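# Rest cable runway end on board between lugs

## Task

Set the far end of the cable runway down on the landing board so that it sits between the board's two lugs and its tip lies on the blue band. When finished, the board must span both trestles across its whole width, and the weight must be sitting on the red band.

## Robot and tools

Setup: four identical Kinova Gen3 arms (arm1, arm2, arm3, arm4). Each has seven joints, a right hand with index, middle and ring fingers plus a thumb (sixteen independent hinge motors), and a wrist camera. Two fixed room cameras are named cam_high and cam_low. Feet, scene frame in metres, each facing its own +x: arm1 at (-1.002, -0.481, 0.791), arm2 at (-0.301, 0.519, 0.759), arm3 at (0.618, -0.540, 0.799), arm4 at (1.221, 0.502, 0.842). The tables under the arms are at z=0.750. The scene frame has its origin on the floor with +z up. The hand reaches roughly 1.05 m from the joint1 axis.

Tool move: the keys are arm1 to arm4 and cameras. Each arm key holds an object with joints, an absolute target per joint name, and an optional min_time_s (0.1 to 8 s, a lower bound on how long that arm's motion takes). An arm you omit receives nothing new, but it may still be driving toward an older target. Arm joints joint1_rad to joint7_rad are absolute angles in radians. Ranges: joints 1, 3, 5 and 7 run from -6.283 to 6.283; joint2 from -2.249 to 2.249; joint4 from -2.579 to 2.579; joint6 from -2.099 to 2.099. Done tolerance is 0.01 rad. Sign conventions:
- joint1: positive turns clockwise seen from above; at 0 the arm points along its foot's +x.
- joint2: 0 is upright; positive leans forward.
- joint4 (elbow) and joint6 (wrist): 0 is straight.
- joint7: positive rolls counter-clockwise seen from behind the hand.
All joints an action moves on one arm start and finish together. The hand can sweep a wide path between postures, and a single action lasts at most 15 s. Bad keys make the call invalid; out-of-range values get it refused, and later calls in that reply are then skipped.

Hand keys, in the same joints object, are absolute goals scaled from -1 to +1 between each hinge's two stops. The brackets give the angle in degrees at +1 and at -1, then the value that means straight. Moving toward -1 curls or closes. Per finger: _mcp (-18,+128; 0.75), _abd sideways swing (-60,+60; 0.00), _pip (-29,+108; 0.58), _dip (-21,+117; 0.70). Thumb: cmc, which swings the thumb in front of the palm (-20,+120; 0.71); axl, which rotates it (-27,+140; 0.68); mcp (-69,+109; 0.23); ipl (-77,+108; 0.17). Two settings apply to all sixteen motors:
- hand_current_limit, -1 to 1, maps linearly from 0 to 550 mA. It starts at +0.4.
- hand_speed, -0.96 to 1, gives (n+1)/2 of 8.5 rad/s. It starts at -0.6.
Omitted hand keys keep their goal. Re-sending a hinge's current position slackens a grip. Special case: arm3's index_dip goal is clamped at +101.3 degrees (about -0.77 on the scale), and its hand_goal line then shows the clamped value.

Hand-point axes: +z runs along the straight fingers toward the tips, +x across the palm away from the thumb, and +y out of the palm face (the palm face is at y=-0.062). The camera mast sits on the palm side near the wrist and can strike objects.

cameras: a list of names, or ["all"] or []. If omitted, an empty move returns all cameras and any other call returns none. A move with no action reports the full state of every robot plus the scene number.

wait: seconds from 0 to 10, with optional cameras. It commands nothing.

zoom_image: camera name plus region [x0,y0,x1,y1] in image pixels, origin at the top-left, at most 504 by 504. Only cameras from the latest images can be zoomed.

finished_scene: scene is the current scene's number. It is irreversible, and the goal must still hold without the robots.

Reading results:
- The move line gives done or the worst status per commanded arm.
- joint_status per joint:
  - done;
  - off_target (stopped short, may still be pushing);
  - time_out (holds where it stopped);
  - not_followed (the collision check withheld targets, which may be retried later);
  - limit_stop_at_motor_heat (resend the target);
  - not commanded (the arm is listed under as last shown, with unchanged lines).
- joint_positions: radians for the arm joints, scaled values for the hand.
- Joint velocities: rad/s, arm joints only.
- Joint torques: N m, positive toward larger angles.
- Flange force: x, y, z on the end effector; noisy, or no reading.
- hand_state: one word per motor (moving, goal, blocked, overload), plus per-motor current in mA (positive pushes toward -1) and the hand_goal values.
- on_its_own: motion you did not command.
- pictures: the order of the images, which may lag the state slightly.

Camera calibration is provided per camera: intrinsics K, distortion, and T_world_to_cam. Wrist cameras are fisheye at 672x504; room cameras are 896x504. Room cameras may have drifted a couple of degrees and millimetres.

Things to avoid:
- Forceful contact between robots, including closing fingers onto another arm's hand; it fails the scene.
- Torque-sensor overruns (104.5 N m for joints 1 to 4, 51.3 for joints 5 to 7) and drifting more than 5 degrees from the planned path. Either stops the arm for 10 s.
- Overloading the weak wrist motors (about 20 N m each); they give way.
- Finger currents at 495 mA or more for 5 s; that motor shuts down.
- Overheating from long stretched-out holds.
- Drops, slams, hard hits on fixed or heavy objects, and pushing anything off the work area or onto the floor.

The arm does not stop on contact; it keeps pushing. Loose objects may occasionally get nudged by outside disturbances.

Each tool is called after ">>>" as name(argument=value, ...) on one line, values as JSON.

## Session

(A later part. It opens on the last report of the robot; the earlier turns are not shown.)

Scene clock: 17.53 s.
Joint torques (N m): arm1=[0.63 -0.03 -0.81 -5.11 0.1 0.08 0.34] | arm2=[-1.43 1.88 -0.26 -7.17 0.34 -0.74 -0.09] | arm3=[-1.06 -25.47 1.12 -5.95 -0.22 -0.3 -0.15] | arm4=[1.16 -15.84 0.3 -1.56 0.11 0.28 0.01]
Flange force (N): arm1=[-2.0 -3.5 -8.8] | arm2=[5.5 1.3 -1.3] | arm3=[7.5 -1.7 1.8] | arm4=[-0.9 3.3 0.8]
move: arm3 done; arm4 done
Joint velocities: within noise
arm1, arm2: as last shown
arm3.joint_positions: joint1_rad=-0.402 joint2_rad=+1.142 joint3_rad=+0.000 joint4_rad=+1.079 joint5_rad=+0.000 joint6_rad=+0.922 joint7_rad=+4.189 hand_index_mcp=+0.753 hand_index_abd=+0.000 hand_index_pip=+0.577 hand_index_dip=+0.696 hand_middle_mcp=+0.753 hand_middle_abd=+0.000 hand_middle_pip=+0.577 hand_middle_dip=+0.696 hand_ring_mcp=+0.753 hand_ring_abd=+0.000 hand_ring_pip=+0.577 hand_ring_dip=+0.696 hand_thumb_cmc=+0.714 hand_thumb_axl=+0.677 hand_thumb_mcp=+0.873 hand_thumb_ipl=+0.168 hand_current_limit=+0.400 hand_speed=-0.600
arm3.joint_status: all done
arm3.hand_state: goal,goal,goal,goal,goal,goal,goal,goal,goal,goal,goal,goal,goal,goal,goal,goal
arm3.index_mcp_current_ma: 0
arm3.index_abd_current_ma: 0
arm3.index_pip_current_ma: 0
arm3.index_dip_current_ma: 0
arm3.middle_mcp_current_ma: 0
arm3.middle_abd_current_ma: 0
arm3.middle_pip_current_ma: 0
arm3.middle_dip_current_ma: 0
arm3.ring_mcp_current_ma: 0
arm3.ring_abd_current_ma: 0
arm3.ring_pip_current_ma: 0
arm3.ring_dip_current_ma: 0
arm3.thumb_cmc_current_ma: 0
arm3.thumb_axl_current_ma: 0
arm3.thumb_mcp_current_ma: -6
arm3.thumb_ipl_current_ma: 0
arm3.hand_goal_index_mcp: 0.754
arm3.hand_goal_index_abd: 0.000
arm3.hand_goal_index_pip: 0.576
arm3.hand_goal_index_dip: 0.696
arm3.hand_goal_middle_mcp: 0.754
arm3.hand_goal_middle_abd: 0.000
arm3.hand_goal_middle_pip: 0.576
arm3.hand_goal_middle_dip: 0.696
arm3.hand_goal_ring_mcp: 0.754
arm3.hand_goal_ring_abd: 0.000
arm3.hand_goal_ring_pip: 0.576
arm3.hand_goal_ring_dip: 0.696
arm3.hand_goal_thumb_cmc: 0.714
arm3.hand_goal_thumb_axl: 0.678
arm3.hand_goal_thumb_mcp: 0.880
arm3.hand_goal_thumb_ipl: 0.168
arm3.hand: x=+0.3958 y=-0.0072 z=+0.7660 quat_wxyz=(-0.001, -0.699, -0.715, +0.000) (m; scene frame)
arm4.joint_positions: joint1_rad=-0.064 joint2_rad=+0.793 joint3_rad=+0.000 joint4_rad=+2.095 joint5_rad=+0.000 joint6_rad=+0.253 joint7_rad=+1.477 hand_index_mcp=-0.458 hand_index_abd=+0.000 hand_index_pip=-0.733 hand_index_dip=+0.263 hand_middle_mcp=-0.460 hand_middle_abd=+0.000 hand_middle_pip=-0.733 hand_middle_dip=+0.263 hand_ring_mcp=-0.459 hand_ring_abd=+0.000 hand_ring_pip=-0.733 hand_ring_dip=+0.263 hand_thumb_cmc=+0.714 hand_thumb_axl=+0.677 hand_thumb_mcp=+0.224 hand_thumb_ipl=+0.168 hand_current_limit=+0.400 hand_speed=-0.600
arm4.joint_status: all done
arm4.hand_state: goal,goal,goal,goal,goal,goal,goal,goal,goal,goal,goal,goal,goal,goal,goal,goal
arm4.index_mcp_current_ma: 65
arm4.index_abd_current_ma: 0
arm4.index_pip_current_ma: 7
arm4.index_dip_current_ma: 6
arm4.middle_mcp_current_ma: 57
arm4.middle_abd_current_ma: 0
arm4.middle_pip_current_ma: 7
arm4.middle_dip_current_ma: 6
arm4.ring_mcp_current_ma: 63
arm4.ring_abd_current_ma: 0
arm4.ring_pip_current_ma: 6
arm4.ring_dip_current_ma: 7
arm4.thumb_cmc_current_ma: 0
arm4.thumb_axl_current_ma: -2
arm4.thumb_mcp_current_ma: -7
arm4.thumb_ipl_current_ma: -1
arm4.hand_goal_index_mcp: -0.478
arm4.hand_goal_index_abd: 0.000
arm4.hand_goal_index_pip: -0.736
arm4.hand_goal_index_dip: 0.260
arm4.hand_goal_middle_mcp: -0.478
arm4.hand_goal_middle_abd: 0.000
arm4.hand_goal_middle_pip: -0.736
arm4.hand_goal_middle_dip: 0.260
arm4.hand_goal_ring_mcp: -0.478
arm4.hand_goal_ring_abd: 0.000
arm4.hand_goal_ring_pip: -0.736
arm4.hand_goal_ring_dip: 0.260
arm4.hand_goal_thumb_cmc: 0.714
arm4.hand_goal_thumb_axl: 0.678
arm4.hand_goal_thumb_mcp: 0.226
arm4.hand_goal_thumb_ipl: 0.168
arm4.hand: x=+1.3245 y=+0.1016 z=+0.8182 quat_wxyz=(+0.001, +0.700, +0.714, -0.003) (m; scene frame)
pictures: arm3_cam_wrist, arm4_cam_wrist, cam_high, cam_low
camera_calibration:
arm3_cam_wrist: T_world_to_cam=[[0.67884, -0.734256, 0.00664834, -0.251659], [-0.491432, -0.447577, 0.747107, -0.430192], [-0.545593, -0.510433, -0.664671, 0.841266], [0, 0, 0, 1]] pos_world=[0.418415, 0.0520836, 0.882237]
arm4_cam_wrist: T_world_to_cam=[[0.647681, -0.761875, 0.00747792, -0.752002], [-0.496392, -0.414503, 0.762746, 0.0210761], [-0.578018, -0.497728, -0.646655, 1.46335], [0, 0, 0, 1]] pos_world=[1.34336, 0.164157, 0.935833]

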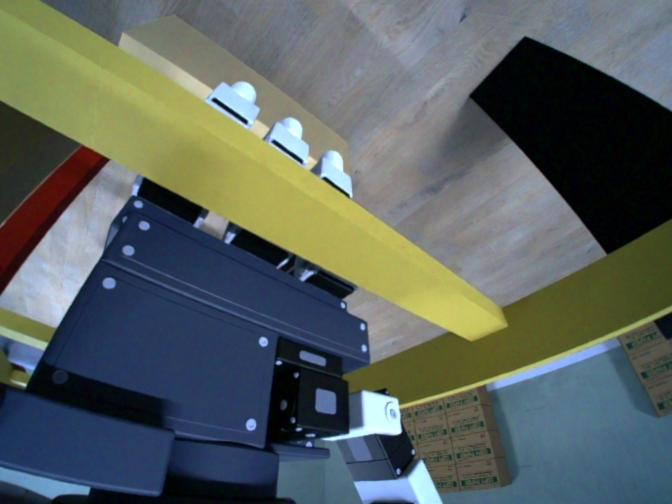

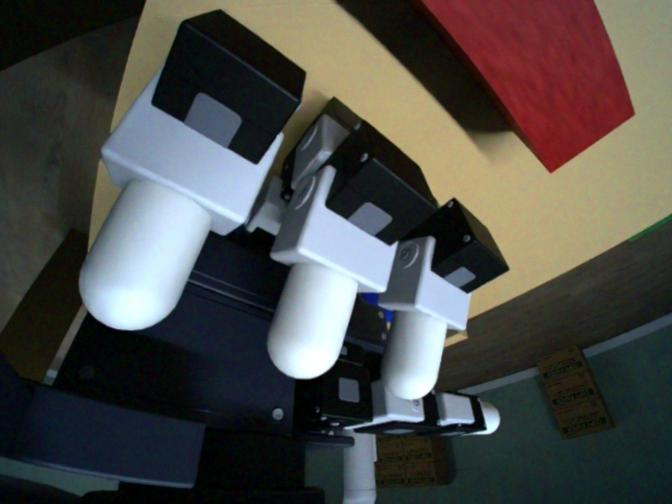

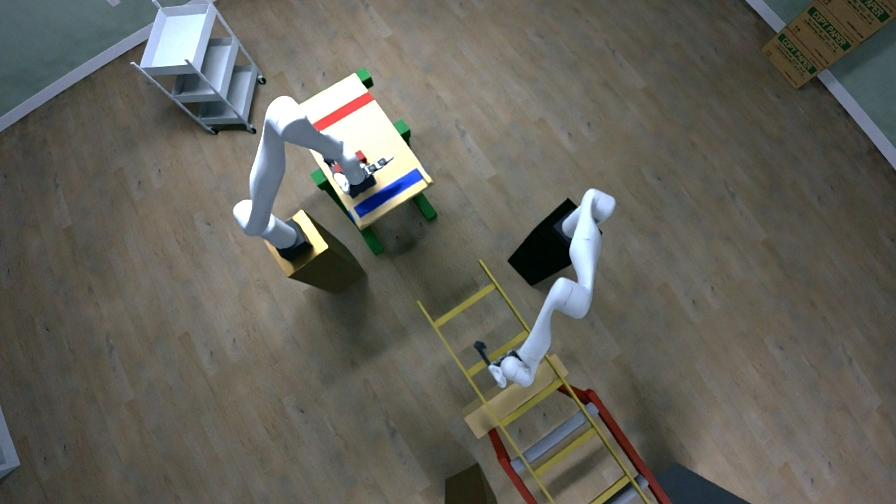

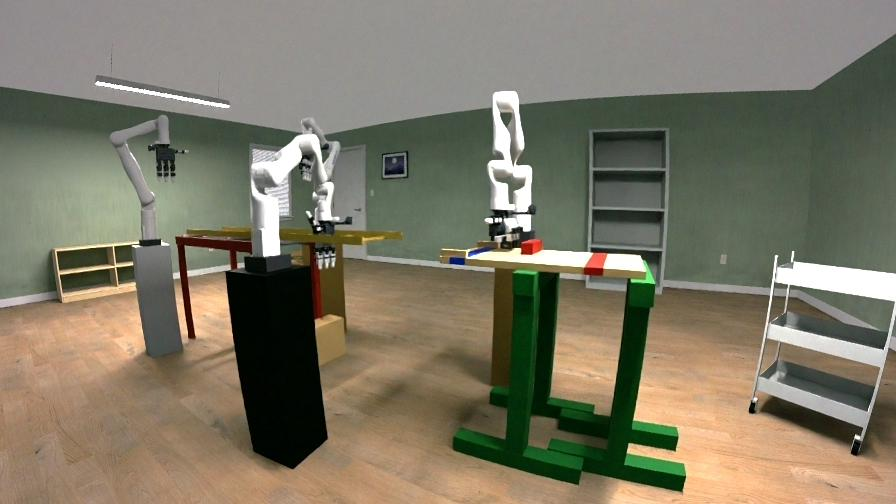

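>>> move(arm4={"joints": {"joint1_rad": -0.1421, "joint2_rad": 0.7945, "joint4_rad": 2.0879, "joint6_rad": 0.2592, "joint7_rad": 1.399}, "min_time_s": 1.5}, arm3={"joints": {"joint1_rad": -0.3772, "joint2_rad": 1.1228, "joint4_rad": 1.1219, "joint6_rad": 0.8969, "joint7_rad": 4.2142}, "min_time_s": 1.5})

>>> move(arm4={"joints": {"joint1_rad": -0.3523, "joint2_rad": 0.8074, "joint4_rad": 2.0276, "joint6_rad": 0.3066, "joint7_rad": 1.1888}, "min_time_s": 2.5}, arm3={"joints": {"hand_index_mcp": -0.479, "hand_middle_mcp": -0.479, "hand_ring_mcp": -0.479, "hand_index_pip": -0.8, "hand_middle_pip": -0.8, "hand_ring_pip": -0.8, "hand_index_dip": 0.26, "hand_middle_dip": 0.26, "hand_ring_dip": 0.26}}, cameras=["arm3_cam_wrist", "arm4_cam_wrist", "cam_high", "cam_low"])

>>> zoom_image(camera="cam_low", region=[470, 180, 670, 300])

>>> zoom_image(camera="cam_low", region=[280, 180, 400, 300])

>>> zoom_image(camera="cam_high", region=[270, 60, 440, 240])

Scene clock: 20.57 s.
Joint torques (N m): arm1=[0.64 -0.09 -0.84 -5.09 0.1 0.04 0.37] | arm2=[-1.46 1.88 -0.24 -7.12 0.37 -0.76 -0.12] | arm3=[-1.06 -25.09 1.19 -5.82 -0.14 -0.29 -0.14] | arm4=[1.22 -15.9 0.29 -1.65 0.09 0.22 0.03]
Flange force (N): arm1=[-2.1 -3.5 -9.0] | arm2=[5.4 1.3 -1.6] | arm3=[7.1 -1.3 1.7] | arm4=[-0.6 3.5 0.6]
move: arm3 done; arm4 done
Joint velocities: within noise
arm1, arm2: as last shown
arm3.joint_positions: joint1_rad=-0.377 joint2_rad=+1.123 joint3_rad=+0.000 joint4_rad=+1.122 joint5_rad=+0.000 joint6_rad=+0.897 joint7_rad=+4.214 hand_index_mcp=+0.753 hand_index_abd=+0.000 hand_index_pip=+0.577 hand_index_dip=+0.696 hand_middle_mcp=+0.753 hand_middle_abd=+0.000 hand_middle_pip=+0.577 hand_middle_dip=+0.696 hand_ring_mcp=+0.753 hand_ring_abd=+0.000 hand_ring_pip=+0.577 hand_ring_dip=+0.696 hand_thumb_cmc=+0.714 hand_thumb_axl=+0.677 hand_thumb_mcp=+0.873 hand_thumb_ipl=+0.168 hand_current_limit=+0.400 hand_speed=-0.600
arm3.joint_status: all done
arm3.hand_state: goal,goal,goal,goal,goal,goal,goal,goal,goal,goal,goal,goal,goal,goal,goal,goal
arm3.index_mcp_current_ma: 0
arm3.index_abd_current_ma: 0
arm3.index_pip_current_ma: 0
arm3.index_dip_current_ma: 0
arm3.middle_mcp_current_ma: 0
arm3.middle_abd_current_ma: 0
arm3.middle_pip_current_ma: 0
arm3.middle_dip_current_ma: 0
arm3.ring_mcp_current_ma: 0
arm3.ring_abd_current_ma: 0
arm3.ring_pip_current_ma: 0
arm3.ring_dip_current_ma: 0
arm3.thumb_cmc_current_ma: 0
arm3.thumb_axl_current_ma: 0
arm3.thumb_mcp_current_ma: -6
arm3.thumb_ipl_current_ma: 0
arm3.hand_goal_index_mcp: 0.754
arm3.hand_goal_index_abd: 0.000
arm3.hand_goal_index_pip: 0.576
arm3.hand_goal_index_dip: 0.696
arm3.hand_goal_middle_mcp: 0.754
arm3.hand_goal_middle_abd: 0.000
arm3.hand_goal_middle_pip: 0.576
arm3.hand_goal_middle_dip: 0.696
arm3.hand_goal_ring_mcp: 0.754
arm3.hand_goal_ring_abd: 0.000
arm3.hand_goal_ring_pip: 0.576
arm3.hand_goal_ring_dip: 0.696
arm3.hand_goal_thumb_cmc: 0.714
arm3.hand_goal_thumb_axl: 0.678
arm3.hand_goal_thumb_mcp: 0.880
arm3.hand_goal_thumb_ipl: 0.168
arm3.hand: x=+0.4135 y=-0.0068 z=+0.7671 quat_wxyz=(-0.001, -0.699, -0.715, +0.000) (m; scene frame)
arm4.joint_positions: joint1_rad=-0.142 joint2_rad=+0.794 joint3_rad=+0.000 joint4_rad=+2.088 joint5_rad=+0.000 joint6_rad=+0.259 joint7_rad=+1.399 hand_index_mcp=-0.458 hand_index_abd=+0.000 hand_index_pip=-0.733 hand_index_dip=+0.263 hand_middle_mcp=-0.460 hand_middle_abd=+0.000 hand_middle_pip=-0.733 hand_middle_dip=+0.263 hand_ring_mcp=-0.459 hand_ring_abd=+0.000 hand_ring_pip=-0.733 hand_ring_dip=+0.263 hand_thumb_cmc=+0.714 hand_thumb_axl=+0.677 hand_thumb_mcp=+0.224 hand_thumb_ipl=+0.168 hand_current_limit=+0.400 hand_speed=-0.600
arm4.joint_status: all done
arm4.hand_state: goal,goal,goal,goal,goal,goal,goal,goal,goal,goal,goal,goal,goal,goal,goal,goal
arm4.index_mcp_current_ma: 65
arm4.index_abd_current_ma: 0
arm4.index_pip_current_ma: 7
arm4.index_dip_current_ma: 6
arm4.middle_mcp_current_ma: 57
arm4.middle_abd_current_ma: 0
arm4.middle_pip_current_ma: 7
arm4.middle_dip_current_ma: 6
arm4.ring_mcp_current_ma: 63
arm4.ring_abd_current_ma: 0
arm4.ring_pip_current_ma: 6
arm4.ring_dip_current_ma: 7
arm4.thumb_cmc_current_ma: 0
arm4.thumb_axl_current_ma: -2
arm4.thumb_mcp_current_ma: -7
arm4.thumb_ipl_current_ma: -1
arm4.hand_goal_index_mcp: -0.478
arm4.hand_goal_index_abd: 0.000
arm4.hand_goal_index_pip: -0.736
arm4.hand_goal_index_dip: 0.260
arm4.hand_goal_middle_mcp: -0.478
arm4.hand_goal_middle_abd: 0.000
arm4.hand_goal_middle_pip: -0.736
arm4.hand_goal_middle_dip: 0.260
arm4.hand_goal_ring_mcp: -0.478
arm4.hand_goal_ring_abd: 0.000
arm4.hand_goal_ring_pip: -0.736
arm4.hand_goal_ring_dip: 0.260
arm4.hand_goal_thumb_cmc: 0.714
arm4.hand_goal_thumb_axl: 0.678
arm4.hand_goal_thumb_mcp: 0.226
arm4.hand_goal_thumb_ipl: 0.168
arm4.hand: x=+1.3545 y=+0.1021 z=+0.8182 quat_wxyz=(+0.001, +0.700, +0.714, -0.003) (m; scene frame)
pictures: none

Scene clock: 23.37 s.
Joint torques (N m): arm1=[0.6 -0.06 -0.85 -5.15 0.1 0.06 0.33] | arm2=[-1.42 1.89 -0.18 -7.14 0.31 -0.76 -0.06] | arm3=[-1.82 -24.92 0.69 -6.11 -0.36 -0.6 -0.21] | arm4=[-3.49 -16.45 -5.31 -3.65 -0.71 -0.61 0.14]
Flange force (N): arm1=[-2.0 -3.6 -8.7] | arm2=[5.3 1.7 -1.6] | arm3=[7.0 0.3 0.9] | arm4=[-1.1 -8.4 -1.6]
move: arm3 done; arm4 done
Joint velocities: within noise
arm1, arm2: as last shown
arm3.joint_positions: joint1_rad=-0.377 joint2_rad=+1.123 joint3_rad=+0.000 joint4_rad=+1.122 joint5_rad=+0.000 joint6_rad=+0.897 joint7_rad=+4.214 hand_index_mcp=-0.461 hand_index_abd=-0.001 hand_index_pip=-0.787 hand_index_dip=+0.262 hand_middle_mcp=-0.461 hand_middle_abd=+0.000 hand_middle_pip=-0.797 hand_middle_dip=+0.262 hand_ring_mcp=-0.461 hand_ring_abd=+0.000 hand_ring_pip=-0.797 hand_ring_dip=+0.263 hand_thumb_cmc=+0.714 hand_thumb_axl=+0.677 hand_thumb_mcp=+0.873 hand_thumb_ipl=+0.168 hand_current_limit=+0.400 hand_speed=-0.600
arm3.joint_status: all done
arm3.hand_state: goal,goal,goal,goal,goal,goal,goal,goal,goal,goal,goal,goal,goal,goal,goal,goal
arm3.index_mcp_current_ma: 21
arm3.index_abd_current_ma: 0
arm3.index_pip_current_ma: 12
arm3.index_dip_current_ma: 1
arm3.middle_mcp_current_ma: 19
arm3.middle_abd_current_ma: 0
arm3.middle_pip_current_ma: 1
arm3.middle_dip_current_ma: 1
arm3.ring_mcp_current_ma: 20
arm3.ring_abd_current_ma: 0
arm3.ring_pip_current_ma: 1
arm3.ring_dip_current_ma: 1
arm3.thumb_cmc_current_ma: 0
arm3.thumb_axl_current_ma: 0
arm3.thumb_mcp_current_ma: -6
arm3.thumb_ipl_current_ma: 0
arm3.hand_goal_index_mcp: -0.478
arm3.hand_goal_index_abd: 0.000
arm3.hand_goal_index_pip: -0.800
arm3.hand_goal_index_dip: 0.260
arm3.hand_goal_middle_mcp: -0.478
arm3.hand_goal_middle_abd: 0.000
arm3.hand_goal_middle_pip: -0.800
arm3.hand_goal_middle_dip: 0.260
arm3.hand_goal_ring_mcp: -0.478
arm3.hand_goal_ring_abd: 0.000
arm3.hand_goal_ring_pip: -0.800
arm3.hand_goal_ring_dip: 0.260
arm3.hand_goal_thumb_cmc: 0.714
arm3.hand_goal_thumb_axl: 0.678
arm3.hand_goal_thumb_mcp: 0.880
arm3.hand_goal_thumb_ipl: 0.168
arm3.hand: x=+0.4135 y=-0.0068 z=+0.7671 quat_wxyz=(-0.001, -0.699, -0.715, +0.000) (m; scene frame)
arm4.joint_positions: joint1_rad=-0.352 joint2_rad=+0.807 joint3_rad=+0.000 joint4_rad=+2.028 joint5_rad=+0.000 joint6_rad=+0.307 joint7_rad=+1.189 hand_index_mcp=-0.466 hand_index_abd=+0.002 hand_index_pip=-0.735 hand_index_dip=+0.263 hand_middle_mcp=-0.464 hand_middle_abd=+0.000 hand_middle_pip=-0.734 hand_middle_dip=+0.263 hand_ring_mcp=-0.463 hand_ring_abd=+0.001 hand_ring_pip=-0.733 hand_ring_dip=+0.263 hand_thumb_cmc=+0.714 hand_thumb_axl=+0.677 hand_thumb_mcp=+0.224 hand_thumb_ipl=+0.168 hand_current_limit=+0.400 hand_speed=-0.600
arm4.joint_status: all done
arm4.hand_state: goal,goal,goal,goal,goal,goal,goal,goal,goal,goal,goal,goal,goal,goal,goal,goal
arm4.index_mcp_current_ma: 35
arm4.index_abd_current_ma: 4
arm4.index_pip_current_ma: 2
arm4.index_dip_current_ma: 5
arm4.middle_mcp_current_ma: 42
arm4.middle_abd_current_ma: 0
arm4.middle_pip_current_ma: 4
arm4.middle_dip_current_ma: 6
arm4.ring_mcp_current_ma: 48
arm4.ring_abd_current_ma: 1
arm4.ring_pip_current_ma: 6
arm4.ring_dip_current_ma: 6
arm4.thumb_cmc_current_ma: 0
arm4.thumb_axl_current_ma: -2
arm4.thumb_mcp_current_ma: -7
arm4.thumb_ipl_current_ma: -1
arm4.hand_goal_index_mcp: -0.478
arm4.hand_goal_index_abd: 0.000
arm4.hand_goal_index_pip: -0.736
arm4.hand_goal_index_dip: 0.260
arm4.hand_goal_middle_mcp: -0.478
arm4.hand_goal_middle_abd: 0.000
arm4.hand_goal_middle_pip: -0.736
arm4.hand_goal_middle_dip: 0.260
arm4.hand_goal_ring_mcp: -0.478
arm4.hand_goal_ring_abd: 0.000
arm4.hand_goal_ring_pip: -0.736
arm4.hand_goal_ring_dip: 0.260
arm4.hand_goal_thumb_cmc: 0.714
arm4.hand_goal_thumb_axl: 0.678
arm4.hand_goal_thumb_mcp: 0.226
arm4.hand_goal_thumb_ipl: 0.168
arm4.hand: x=+1.4395 y=+0.1039 z=+0.8182 quat_wxyz=(+0.001, +0.700, +0.714, -0.003) (m; scene frame)
pictures: arm3_cam_wrist, arm4_cam_wrist, cam_high, cam_low
camera_calibration:
arm3_cam_wrist: T_world_to_cam=[[0.678836, -0.734261, 0.00654505, -0.263363], [-0.491406, -0.447654, 0.747078, -0.422068], [-0.54562, -0.51036, -0.664704, 0.851951], [0, 0, 0, 1]] pos_world=[0.436215, 0.0524839, 0.883337]
arm4_cam_wrist: T_world_to_cam=[[0.64768, -0.761876, 0.00747925, -0.824733], [-0.496393, -0.414502, 0.762746, 0.0790398], [-0.578018, -0.497728, -0.646655, 1.53104], [0, 0, 0, 1]] pos_world=[1.45836, 0.166457, 0.935933]

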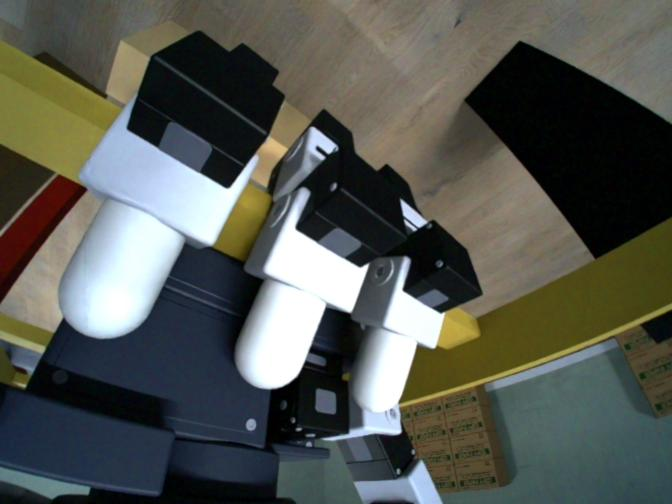

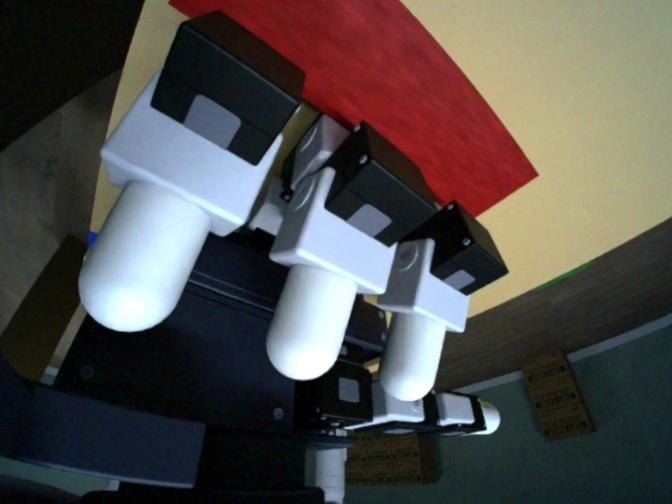

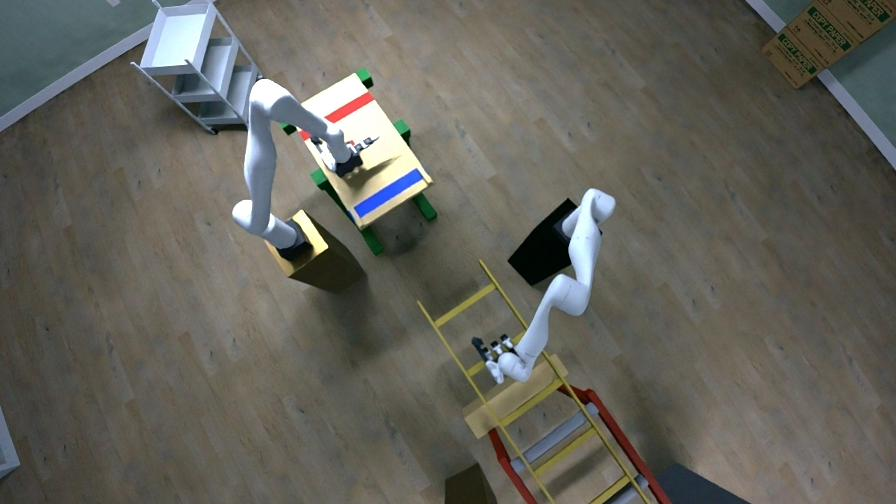

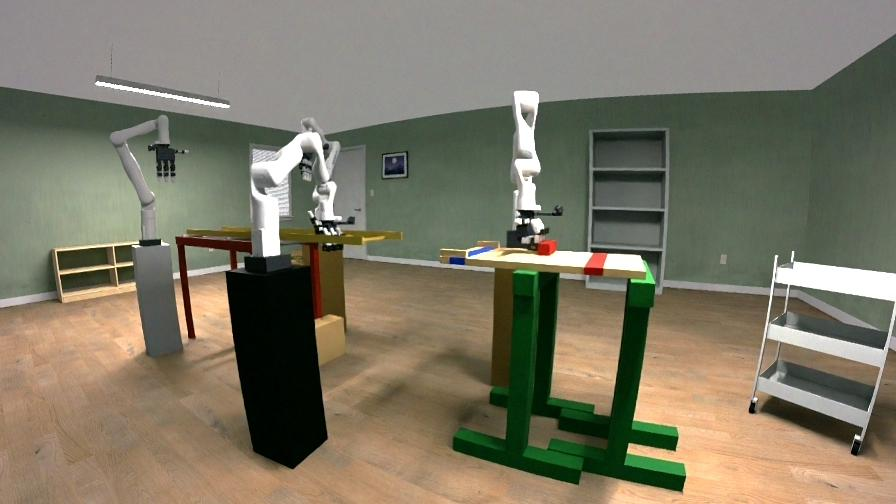

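Scaled by 2.520 from the camera's 896x504 image, which has a finer 1280x720 frame.

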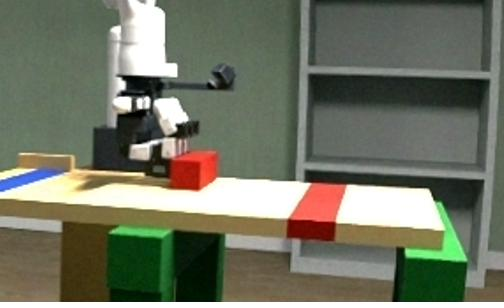

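Scaled by 4.200 from the camera's 896x504 image, which has a finer 1280x720 frame.

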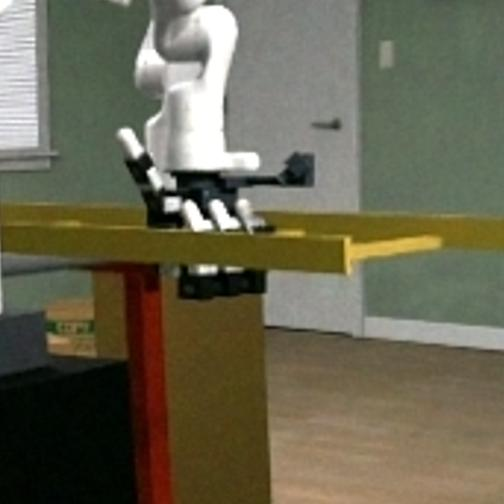

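Scaled by 2.800 from the camera's 896x504 image, which has a finer 1280x720 frame.

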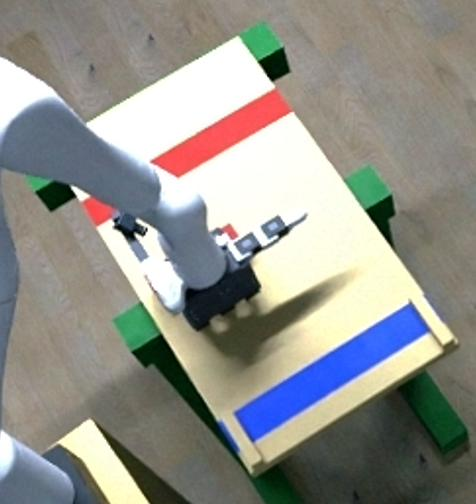

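>>> move(arm4={"joints": {"joint1_rad": -0.5247, "joint2_rad": 0.8353, "joint4_rad": 1.9179, "joint6_rad": 0.3884, "joint7_rad": 1.0164}, "min_time_s": 2.5}, arm3={"joints": {"joint1_rad": -0.2584, "joint2_rad": 1.0593, "joint4_rad": 1.273, "joint6_rad": 0.8093, "joint7_rad": 4.333}, "min_time_s": 2.5}, cameras=["cam_high", "cam_low", "arm3_cam_wrist"])

>>> zoom_image(camera="cam_high", region=[400, 240, 640, 504])

Scene clock: 26.70 s.
Joint torques (N m): arm1=[0.58 -0.1 -0.81 -5.1 0.08 0.07 0.34] | arm2=[-1.42 1.9 -0.24 -7.21 0.38 -0.78 -0.08] | arm3=[-1.19 -24.07 1.3 -5.28 -0.1 -0.3 -0.08] | arm4=[-3.48 -18.23 -5.17 -5.38 -0.92 -1.22 0.12]
Flange force (N): arm1=[-2.2 -3.5 -8.9] | arm2=[5.5 1.5 -1.3] | arm3=[6.9 0.0 1.7] | arm4=[-0.7 -8.4 -1.1]
move: arm3 done; arm4 done
Joint velocities: within noise
arm1, arm2: as last shown
arm3.joint_positions: joint1_rad=-0.258 joint2_rad=+1.059 joint3_rad=+0.000 joint4_rad=+1.273 joint5_rad=+0.000 joint6_rad=+0.809 joint7_rad=+4.333 hand_index_mcp=-0.462 hand_index_abd=-0.001 hand_index_pip=-0.797 hand_index_dip=+0.262 hand_middle_mcp=-0.461 hand_middle_abd=+0.000 hand_middle_pip=-0.798 hand_middle_dip=+0.262 hand_ring_mcp=-0.461 hand_ring_abd=+0.000 hand_ring_pip=-0.797 hand_ring_dip=+0.263 hand_thumb_cmc=+0.714 hand_thumb_axl=+0.677 hand_thumb_mcp=+0.873 hand_thumb_ipl=+0.168 hand_current_limit=+0.400 hand_speed=-0.600
arm3.joint_status: all done
arm3.hand_state: goal,goal,goal,goal,goal,goal,goal,goal,goal,goal,goal,goal,goal,goal,goal,goal
arm3.index_mcp_current_ma: 18
arm3.index_abd_current_ma: 0
arm3.index_pip_current_ma: 1
arm3.index_dip_current_ma: 1
arm3.middle_mcp_current_ma: 19
arm3.middle_abd_current_ma: 0
arm3.middle_pip_current_ma: 1
arm3.middle_dip_current_ma: 1
arm3.ring_mcp_current_ma: 20
arm3.ring_abd_current_ma: 0
arm3.ring_pip_current_ma: 1
arm3.ring_dip_current_ma: 1
arm3.thumb_cmc_current_ma: 0
arm3.thumb_axl_current_ma: 0
arm3.thumb_mcp_current_ma: -6
arm3.thumb_ipl_current_ma: 0
arm3.hand_goal_index_mcp: -0.478
arm3.hand_goal_index_abd: 0.000
arm3.hand_goal_index_pip: -0.800
arm3.hand_goal_index_dip: 0.260
arm3.hand_goal_middle_mcp: -0.478
arm3.hand_goal_middle_abd: 0.000
arm3.hand_goal_middle_pip: -0.800
arm3.hand_goal_middle_dip: 0.260
arm3.hand_goal_ring_mcp: -0.478
arm3.hand_goal_ring_abd: 0.000
arm3.hand_goal_ring_pip: -0.800
arm3.hand_goal_ring_dip: 0.260
arm3.hand_goal_thumb_cmc: 0.714
arm3.hand_goal_thumb_axl: 0.678
arm3.hand_goal_thumb_mcp: 0.880
arm3.hand_goal_thumb_ipl: 0.168
arm3.hand: x=+0.4932 y=-0.0043 z=+0.7702 quat_wxyz=(-0.001, -0.699, -0.715, +0.000) (m; scene frame)
arm4.joint_positions: joint1_rad=-0.525 joint2_rad=+0.835 joint3_rad=+0.000 joint4_rad=+1.918 joint5_rad=+0.000 joint6_rad=+0.388 joint7_rad=+1.016 hand_index_mcp=-0.472 hand_index_abd=+0.000 hand_index_pip=-0.735 hand_index_dip=+0.263 hand_middle_mcp=-0.470 hand_middle_abd=+0.000 hand_middle_pip=-0.734 hand_middle_dip=+0.263 hand_ring_mcp=-0.469 hand_ring_abd=+0.000 hand_ring_pip=-0.734 hand_ring_dip=+0.263 hand_thumb_cmc=+0.714 hand_thumb_axl=+0.677 hand_thumb_mcp=+0.224 hand_thumb_ipl=+0.168 hand_current_limit=+0.400 hand_speed=-0.600
arm4.joint_status: all done
arm4.hand_state: goal,goal,goal,goal,goal,goal,goal,goal,goal,goal,goal,goal,goal,goal,goal,goal
arm4.index_mcp_current_ma: 17
arm4.index_abd_current_ma: 0
arm4.index_pip_current_ma: 1
arm4.index_dip_current_ma: 5
arm4.middle_mcp_current_ma: 21
arm4.middle_abd_current_ma: 0
arm4.middle_pip_current_ma: 4
arm4.middle_dip_current_ma: 6
arm4.ring_mcp_current_ma: 27
arm4.ring_abd_current_ma: 0
arm4.ring_pip_current_ma: 5
arm4.ring_dip_current_ma: 6
arm4.thumb_cmc_current_ma: 0
arm4.thumb_axl_current_ma: -2
arm4.thumb_mcp_current_ma: -7
arm4.thumb_ipl_current_ma: -1
arm4.hand_goal_index_mcp: -0.478
arm4.hand_goal_index_abd: 0.000
arm4.hand_goal_index_pip: -0.736
arm4.hand_goal_index_dip: 0.260
arm4.hand_goal_middle_mcp: -0.478
arm4.hand_goal_middle_abd: 0.000
arm4.hand_goal_middle_pip: -0.736
arm4.hand_goal_middle_dip: 0.260
arm4.hand_goal_ring_mcp: -0.478
arm4.hand_goal_ring_abd: 0.000
arm4.hand_goal_ring_pip: -0.736
arm4.hand_goal_ring_dip: 0.260
arm4.hand_goal_thumb_cmc: 0.714
arm4.hand_goal_thumb_axl: 0.678
arm4.hand_goal_thumb_mcp: 0.226
arm4.hand_goal_thumb_ipl: 0.168
arm4.hand: x=+1.5196 y=+0.1054 z=+0.8181 quat_wxyz=(+0.001, +0.700, +0.714, -0.003) (m; scene frame)
pictures: arm3_cam_wrist, cam_high, cam_low
camera_calibration:
arm3_cam_wrist: T_world_to_cam=[[0.678875, -0.734224, 0.00659287, -0.315789], [-0.491423, -0.447669, 0.747058, -0.384118], [-0.545557, -0.510399, -0.664726, 0.898711], [0, 0, 0, 1]] pos_world=[0.515915, 0.0548838, 0.886437]

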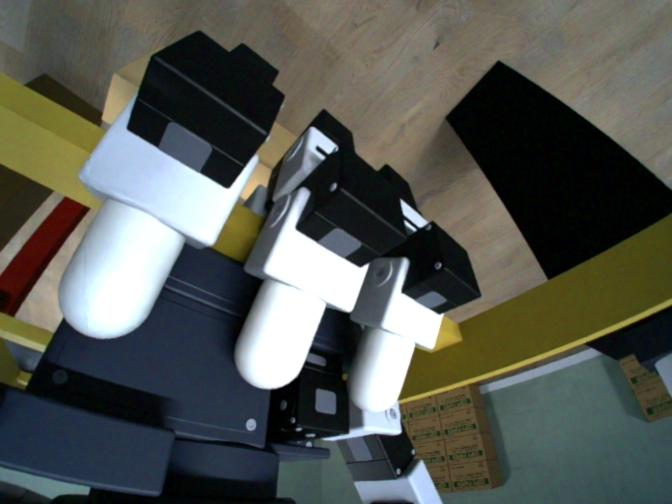

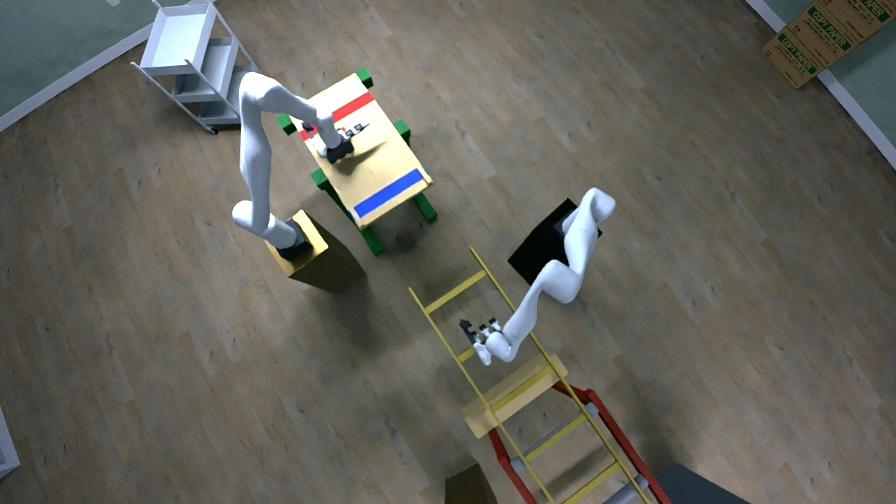

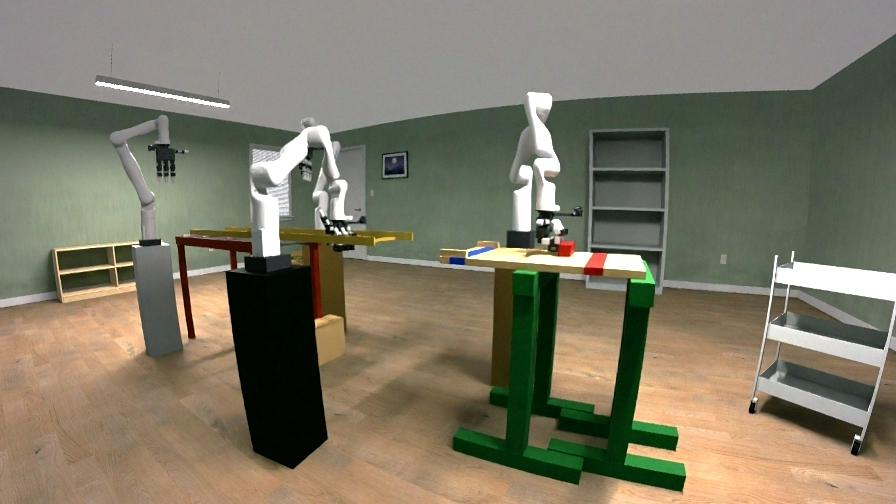

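Scaled by 1.909 from the camera's 896x504 image, which has a finer 1280x720 frame.

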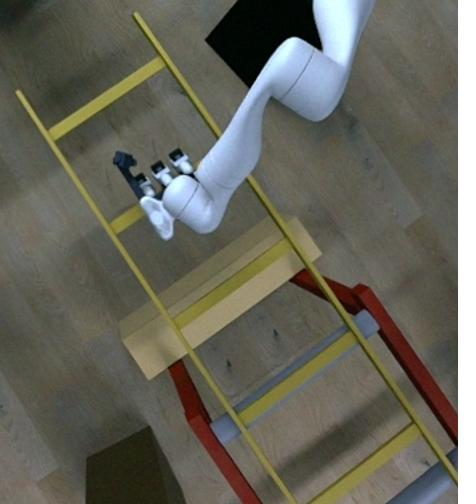

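>>> zoom_image(camera="cam_high", region=[395, 235, 505, 325])

>>> zoom_image(camera="cam_low", region=[500, 210, 660, 300])

>>> zoom_image(camera="cam_low", region=[300, 190, 440, 270])

Scaled by 4.582 from the camera's 896x504 image, which has a finer 1280x720 frame.

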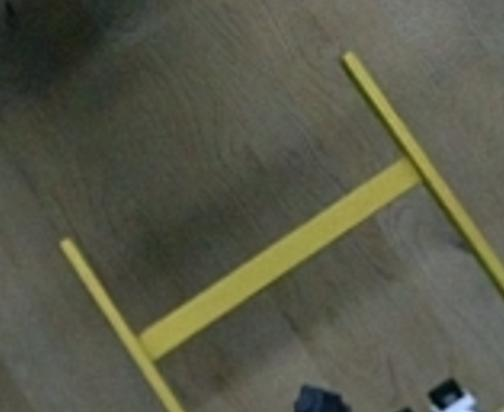

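Scaled by 3.150 from the camera's 896x504 image, which has a finer 1280x720 frame.

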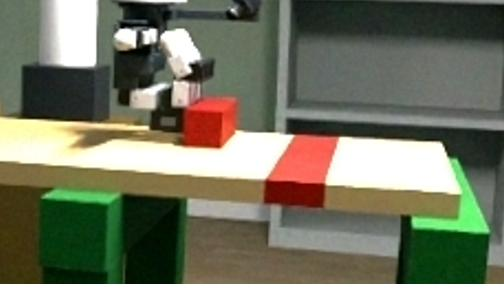

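Scaled by 3.600 from the camera's 896x504 image, which has a finer 1280x720 frame.

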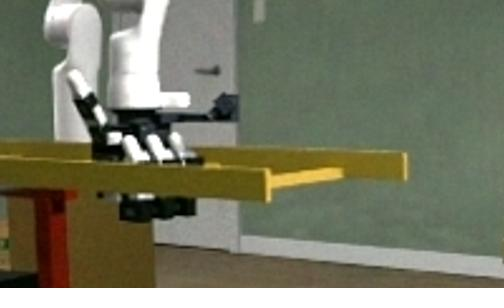

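>>> move(arm4={"joints": {"joint1_rad": -0.6681, "joint2_rad": 0.8808, "joint4_rad": 1.7631, "joint6_rad": 0.4977, "joint7_rad": 0.873}, "min_time_s": 2.5}, arm3={"joints": {"joint1_rad": -0.1276, "joint2_rad": 1.0183, "joint4_rad": 1.3686, "joint6_rad": 0.7547, "joint7_rad": 4.4638}, "min_time_s": 2.5})

>>> move(arm4={"joints": {"joint1_rad": -0.7332, "joint2_rad": 0.9131, "joint4_rad": 1.6634, "joint6_rad": 0.5651, "joint7_rad": 0.8079}, "min_time_s": 1.8}, cameras=["cam_high", "cam_low", "arm3_cam_wrist", "arm4_cam_wrist"])

>>> zoom_image(camera="cam_low", region=[520, 220, 660, 290])

>>> zoom_image(camera="cam_high", region=[270, 60, 440, 240])

>>> zoom_image(camera="cam_high", region=[385, 225, 495, 315])

>>> zoom_image(camera="cam_low", region=[320, 190, 460, 270])

Scene clock: 32.50 s.
Joint torques (N m): arm1=[0.58 -0.08 -0.83 -5.14 0.07 0.06 0.37] | arm2=[-1.42 1.83 -0.25 -7.14 0.36 -0.8 -0.11] | arm3=[-0.39 -27.61 2.06 -6.85 0.09 -0.15 -0.28] | arm4=[-3.7 -19.88 -5.03 -6.85 -1.11 -1.58 0.13]
Flange force (N): arm1=[-2.1 -3.4 -8.8] | arm2=[5.4 1.3 -1.7] | arm3=[4.6 0.5 9.4] | arm4=[-0.6 -9.0 -1.3]
move: arm3 done; arm4 done
Joint velocities: within noise
arm1, arm2: as last shown
arm3.joint_positions: joint1_rad=-0.128 joint2_rad=+1.018 joint3_rad=+0.000 joint4_rad=+1.369 joint5_rad=+0.000 joint6_rad=+0.755 joint7_rad=+4.464 hand_index_mcp=-0.462 hand_index_abd=-0.001 hand_index_pip=-0.797 hand_index_dip=+0.262 hand_middle_mcp=-0.461 hand_middle_abd=+0.000 hand_middle_pip=-0.798 hand_middle_dip=+0.262 hand_ring_mcp=-0.461 hand_ring_abd=+0.000 hand_ring_pip=-0.797 hand_ring_dip=+0.263 hand_thumb_cmc=+0.714 hand_thumb_axl=+0.677 hand_thumb_mcp=+0.873 hand_thumb_ipl=+0.168 hand_current_limit=+0.400 hand_speed=-0.600
arm3.joint_status: all done
arm3.hand_state: goal,goal,goal,goal,goal,goal,goal,goal,goal,goal,goal,goal,goal,goal,goal,goal
arm3.index_mcp_current_ma: 18
arm3.index_abd_current_ma: 0
arm3.index_pip_current_ma: 1
arm3.index_dip_current_ma: 1
arm3.middle_mcp_current_ma: 19
arm3.middle_abd_current_ma: 0
arm3.middle_pip_current_ma: 1
arm3.middle_dip_current_ma: 1
arm3.ring_mcp_current_ma: 20
arm3.ring_abd_current_ma: 0
arm3.ring_pip_current_ma: 1
arm3.ring_dip_current_ma: 1
arm3.thumb_cmc_current_ma: 0
arm3.thumb_axl_current_ma: 0
arm3.thumb_mcp_current_ma: -6
arm3.thumb_ipl_current_ma: 0
arm3.hand_goal_index_mcp: -0.478
arm3.hand_goal_index_abd: 0.000
arm3.hand_goal_index_pip: -0.800
arm3.hand_goal_index_dip: 0.260
arm3.hand_goal_middle_mcp: -0.478
arm3.hand_goal_middle_abd: 0.000
arm3.hand_goal_middle_pip: -0.800
arm3.hand_goal_middle_dip: 0.260
arm3.hand_goal_ring_mcp: -0.478
arm3.hand_goal_ring_abd: 0.000
arm3.hand_goal_ring_pip: -0.800
arm3.hand_goal_ring_dip: 0.260
arm3.hand_goal_thumb_cmc: 0.714
arm3.hand_goal_thumb_axl: 0.678
arm3.hand_goal_thumb_mcp: 0.880
arm3.hand_goal_thumb_ipl: 0.168
arm3.hand: x=+0.5732 y=-0.0019 z=+0.7730 quat_wxyz=(-0.001, -0.699, -0.715, +0.000) (m; scene frame)
arm4.joint_positions: joint1_rad=-0.668 joint2_rad=+0.881 joint3_rad=+0.000 joint4_rad=+1.763 joint5_rad=+0.000 joint6_rad=+0.498 joint7_rad=+0.873 hand_index_mcp=-0.475 hand_index_abd=+0.000 hand_index_pip=-0.735 hand_index_dip=+0.263 hand_middle_mcp=-0.475 hand_middle_abd=+0.000 hand_middle_pip=-0.734 hand_middle_dip=+0.263 hand_ring_mcp=-0.474 hand_ring_abd=+0.000 hand_ring_pip=-0.734 hand_ring_dip=+0.263 hand_thumb_cmc=+0.714 hand_thumb_axl=+0.677 hand_thumb_mcp=+0.224 hand_thumb_ipl=+0.168 hand_current_limit=+0.400 hand_speed=-0.600
arm4.joint_status: all done
arm4.hand_state: goal,goal,goal,goal,goal,goal,goal,goal,goal,goal,goal,goal,goal,goal,goal,goal
arm4.index_mcp_current_ma: 8
arm4.index_abd_current_ma: 0
arm4.index_pip_current_ma: 1
arm4.index_dip_current_ma: 5
arm4.middle_mcp_current_ma: 8
arm4.middle_abd_current_ma: 0
arm4.middle_pip_current_ma: 3
arm4.middle_dip_current_ma: 6
arm4.ring_mcp_current_ma: 10
arm4.ring_abd_current_ma: 0
arm4.ring_pip_current_ma: 4
arm4.ring_dip_current_ma: 6
arm4.thumb_cmc_current_ma: 0
arm4.thumb_axl_current_ma: -2
arm4.thumb_mcp_current_ma: -7
arm4.thumb_ipl_current_ma: -1
arm4.hand_goal_index_mcp: -0.478
arm4.hand_goal_index_abd: 0.000
arm4.hand_goal_index_pip: -0.736
arm4.hand_goal_index_dip: 0.260
arm4.hand_goal_middle_mcp: -0.478
arm4.hand_goal_middle_abd: 0.000
arm4.hand_goal_middle_pip: -0.736
arm4.hand_goal_middle_dip: 0.260
arm4.hand_goal_ring_mcp: -0.478
arm4.hand_goal_ring_abd: 0.000
arm4.hand_goal_ring_pip: -0.736
arm4.hand_goal_ring_dip: 0.260
arm4.hand_goal_thumb_cmc: 0.714
arm4.hand_goal_thumb_axl: 0.678
arm4.hand_goal_thumb_mcp: 0.226
arm4.hand_goal_thumb_ipl: 0.168
arm4.hand: x=+1.5997 y=+0.1070 z=+0.8182 quat_wxyz=(+0.001, +0.700, +0.714, -0.003) (m; scene frame)
pictures: none

Scene clock: 34.60 s.
Joint torques (N m): arm1=[0.6 -0.07 -0.88 -5.07 0.09 0.08 0.38] | arm2=[-1.52 1.92 -0.24 -7.12 0.36 -0.8 -0.07] | arm3=[-0.35 -27.71 2.13 -6.79 0.09 -0.17 -0.3] | arm4=[-3.7 -20.41 -4.73 -7.72 -1.25 -2 0.05]
Flange force (N): arm1=[-2.1 -3.6 -9.0] | arm2=[5.5 1.5 -1.8] | arm3=[5.1 0.3 9.6] | arm4=[-0.2 -9.5 -2.8]
move: arm4 done
Joint velocities: within noise
arm1, arm2, arm3: as last shown
arm4.joint_positions: joint1_rad=-0.733 joint2_rad=+0.913 joint3_rad=+0.000 joint4_rad=+1.663 joint5_rad=+0.000 joint6_rad=+0.565 joint7_rad=+0.808 hand_index_mcp=-0.477 hand_index_abd=+0.000 hand_index_pip=-0.735 hand_index_dip=+0.263 hand_middle_mcp=-0.477 hand_middle_abd=+0.000 hand_middle_pip=-0.734 hand_middle_dip=+0.263 hand_ring_mcp=-0.477 hand_ring_abd=+0.000 hand_ring_pip=-0.734 hand_ring_dip=+0.263 hand_thumb_cmc=+0.714 hand_thumb_axl=+0.677 hand_thumb_mcp=+0.224 hand_thumb_ipl=+0.168 hand_current_limit=+0.400 hand_speed=-0.600
arm4.joint_status: all done
arm4.hand_state: goal,goal,goal,goal,goal,goal,goal,goal,goal,goal,goal,goal,goal,goal,goal,goal
arm4.index_mcp_current_ma: 2
arm4.index_abd_current_ma: 0
arm4.index_pip_current_ma: 1
arm4.index_dip_current_ma: 5
arm4.middle_mcp_current_ma: 2
arm4.middle_abd_current_ma: 0
arm4.middle_pip_current_ma: 3
arm4.middle_dip_current_ma: 6
arm4.ring_mcp_current_ma: 2
arm4.ring_abd_current_ma: 0
arm4.ring_pip_current_ma: 4
arm4.ring_dip_current_ma: 6
arm4.thumb_cmc_current_ma: 0
arm4.thumb_axl_current_ma: -2
arm4.thumb_mcp_current_ma: -7
arm4.thumb_ipl_current_ma: -1
arm4.hand_goal_index_mcp: -0.478
arm4.hand_goal_index_abd: 0.000
arm4.hand_goal_index_pip: -0.736
arm4.hand_goal_index_dip: 0.260
arm4.hand_goal_middle_mcp: -0.478
arm4.hand_goal_middle_abd: 0.000
arm4.hand_goal_middle_pip: -0.736
arm4.hand_goal_middle_dip: 0.260
arm4.hand_goal_ring_mcp: -0.478
arm4.hand_goal_ring_abd: 0.000
arm4.hand_goal_ring_pip: -0.736
arm4.hand_goal_ring_dip: 0.260
arm4.hand_goal_thumb_cmc: 0.714
arm4.hand_goal_thumb_axl: 0.678
arm4.hand_goal_thumb_mcp: 0.226
arm4.hand_goal_thumb_ipl: 0.168
arm4.hand: x=+1.6423 y=+0.1080 z=+0.8182 quat_wxyz=(+0.001, +0.700, +0.714, -0.003) (m; scene frame)
pictures: arm3_cam_wrist, arm4_cam_wrist, cam_high, cam_low
camera_calibration:
arm3_cam_wrist: T_world_to_cam=[[0.67884, -0.734256, 0.00664762, -0.368308], [-0.491432, -0.447578, 0.747107, -0.345821], [-0.545593, -0.510433, -0.664671, 0.945467], [0, 0, 0, 1]] pos_world=[0.595915, 0.0573836, 0.889237]
arm4_cam_wrist: T_world_to_cam=[[0.647717, -0.761844, 0.00742121, -0.952972], [-0.496344, -0.41456, 0.762747, 0.181411], [-0.578018, -0.497728, -0.646654, 1.65023], [0, 0, 0, 1]] pos_world=[1.66116, 0.170557, 0.935833]

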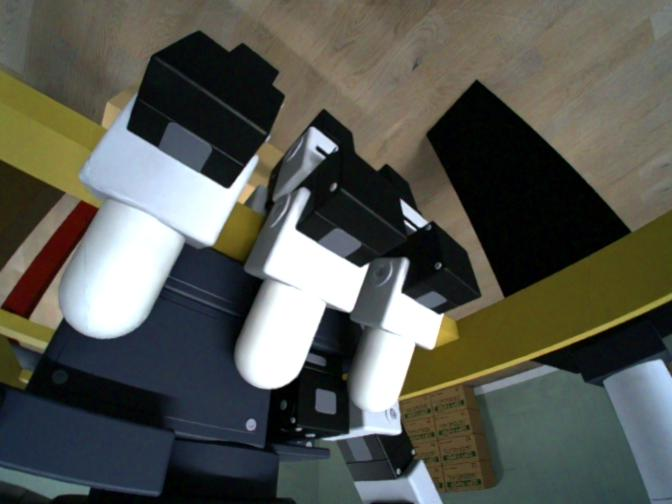

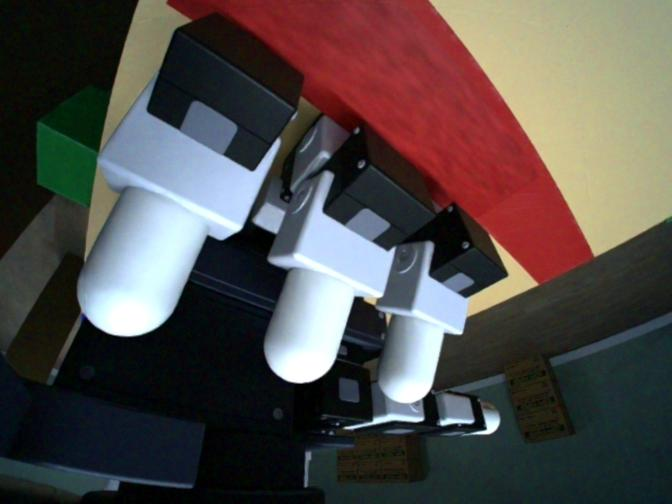

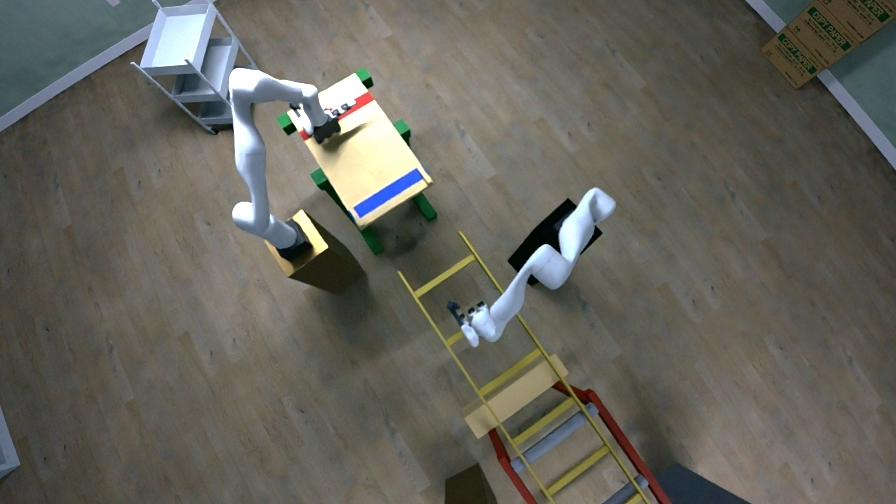

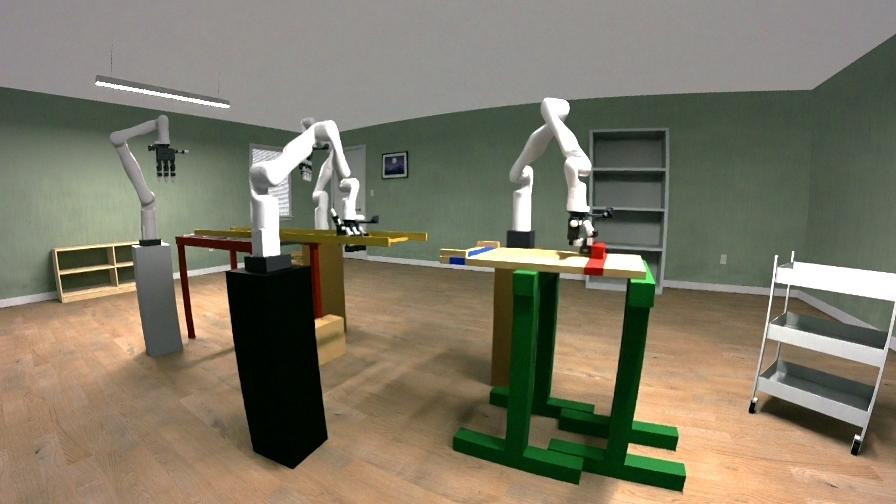

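Scaled by 3.600 from the camera's 896x504 image, which has a finer 1280x720 frame.

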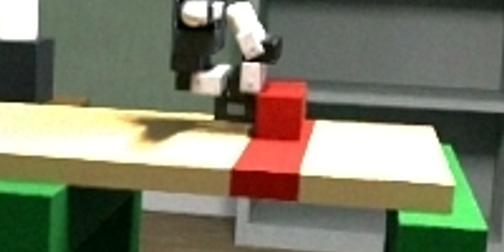

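Scaled by 2.800 from the camera's 896x504 image, which has a finer 1280x720 frame.

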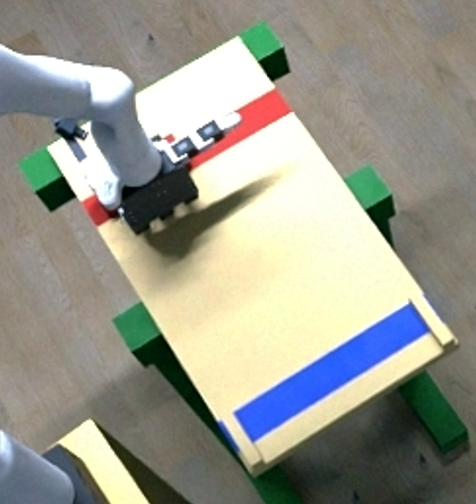

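Scaled by 4.582 from the camera's 896x504 image, which has a finer 1280x720 frame.

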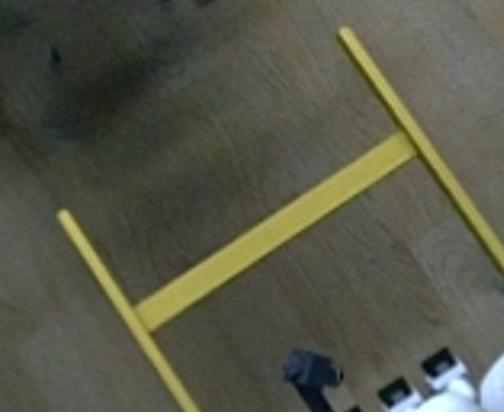

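Scaled by 3.600 from the camera's 896x504 image, which has a finer 1280x720 frame.

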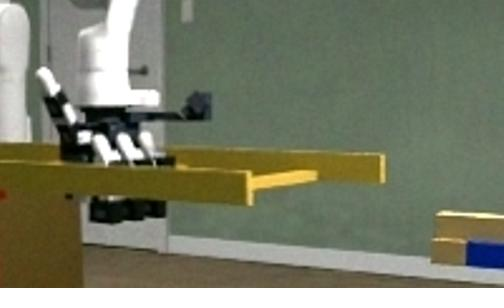

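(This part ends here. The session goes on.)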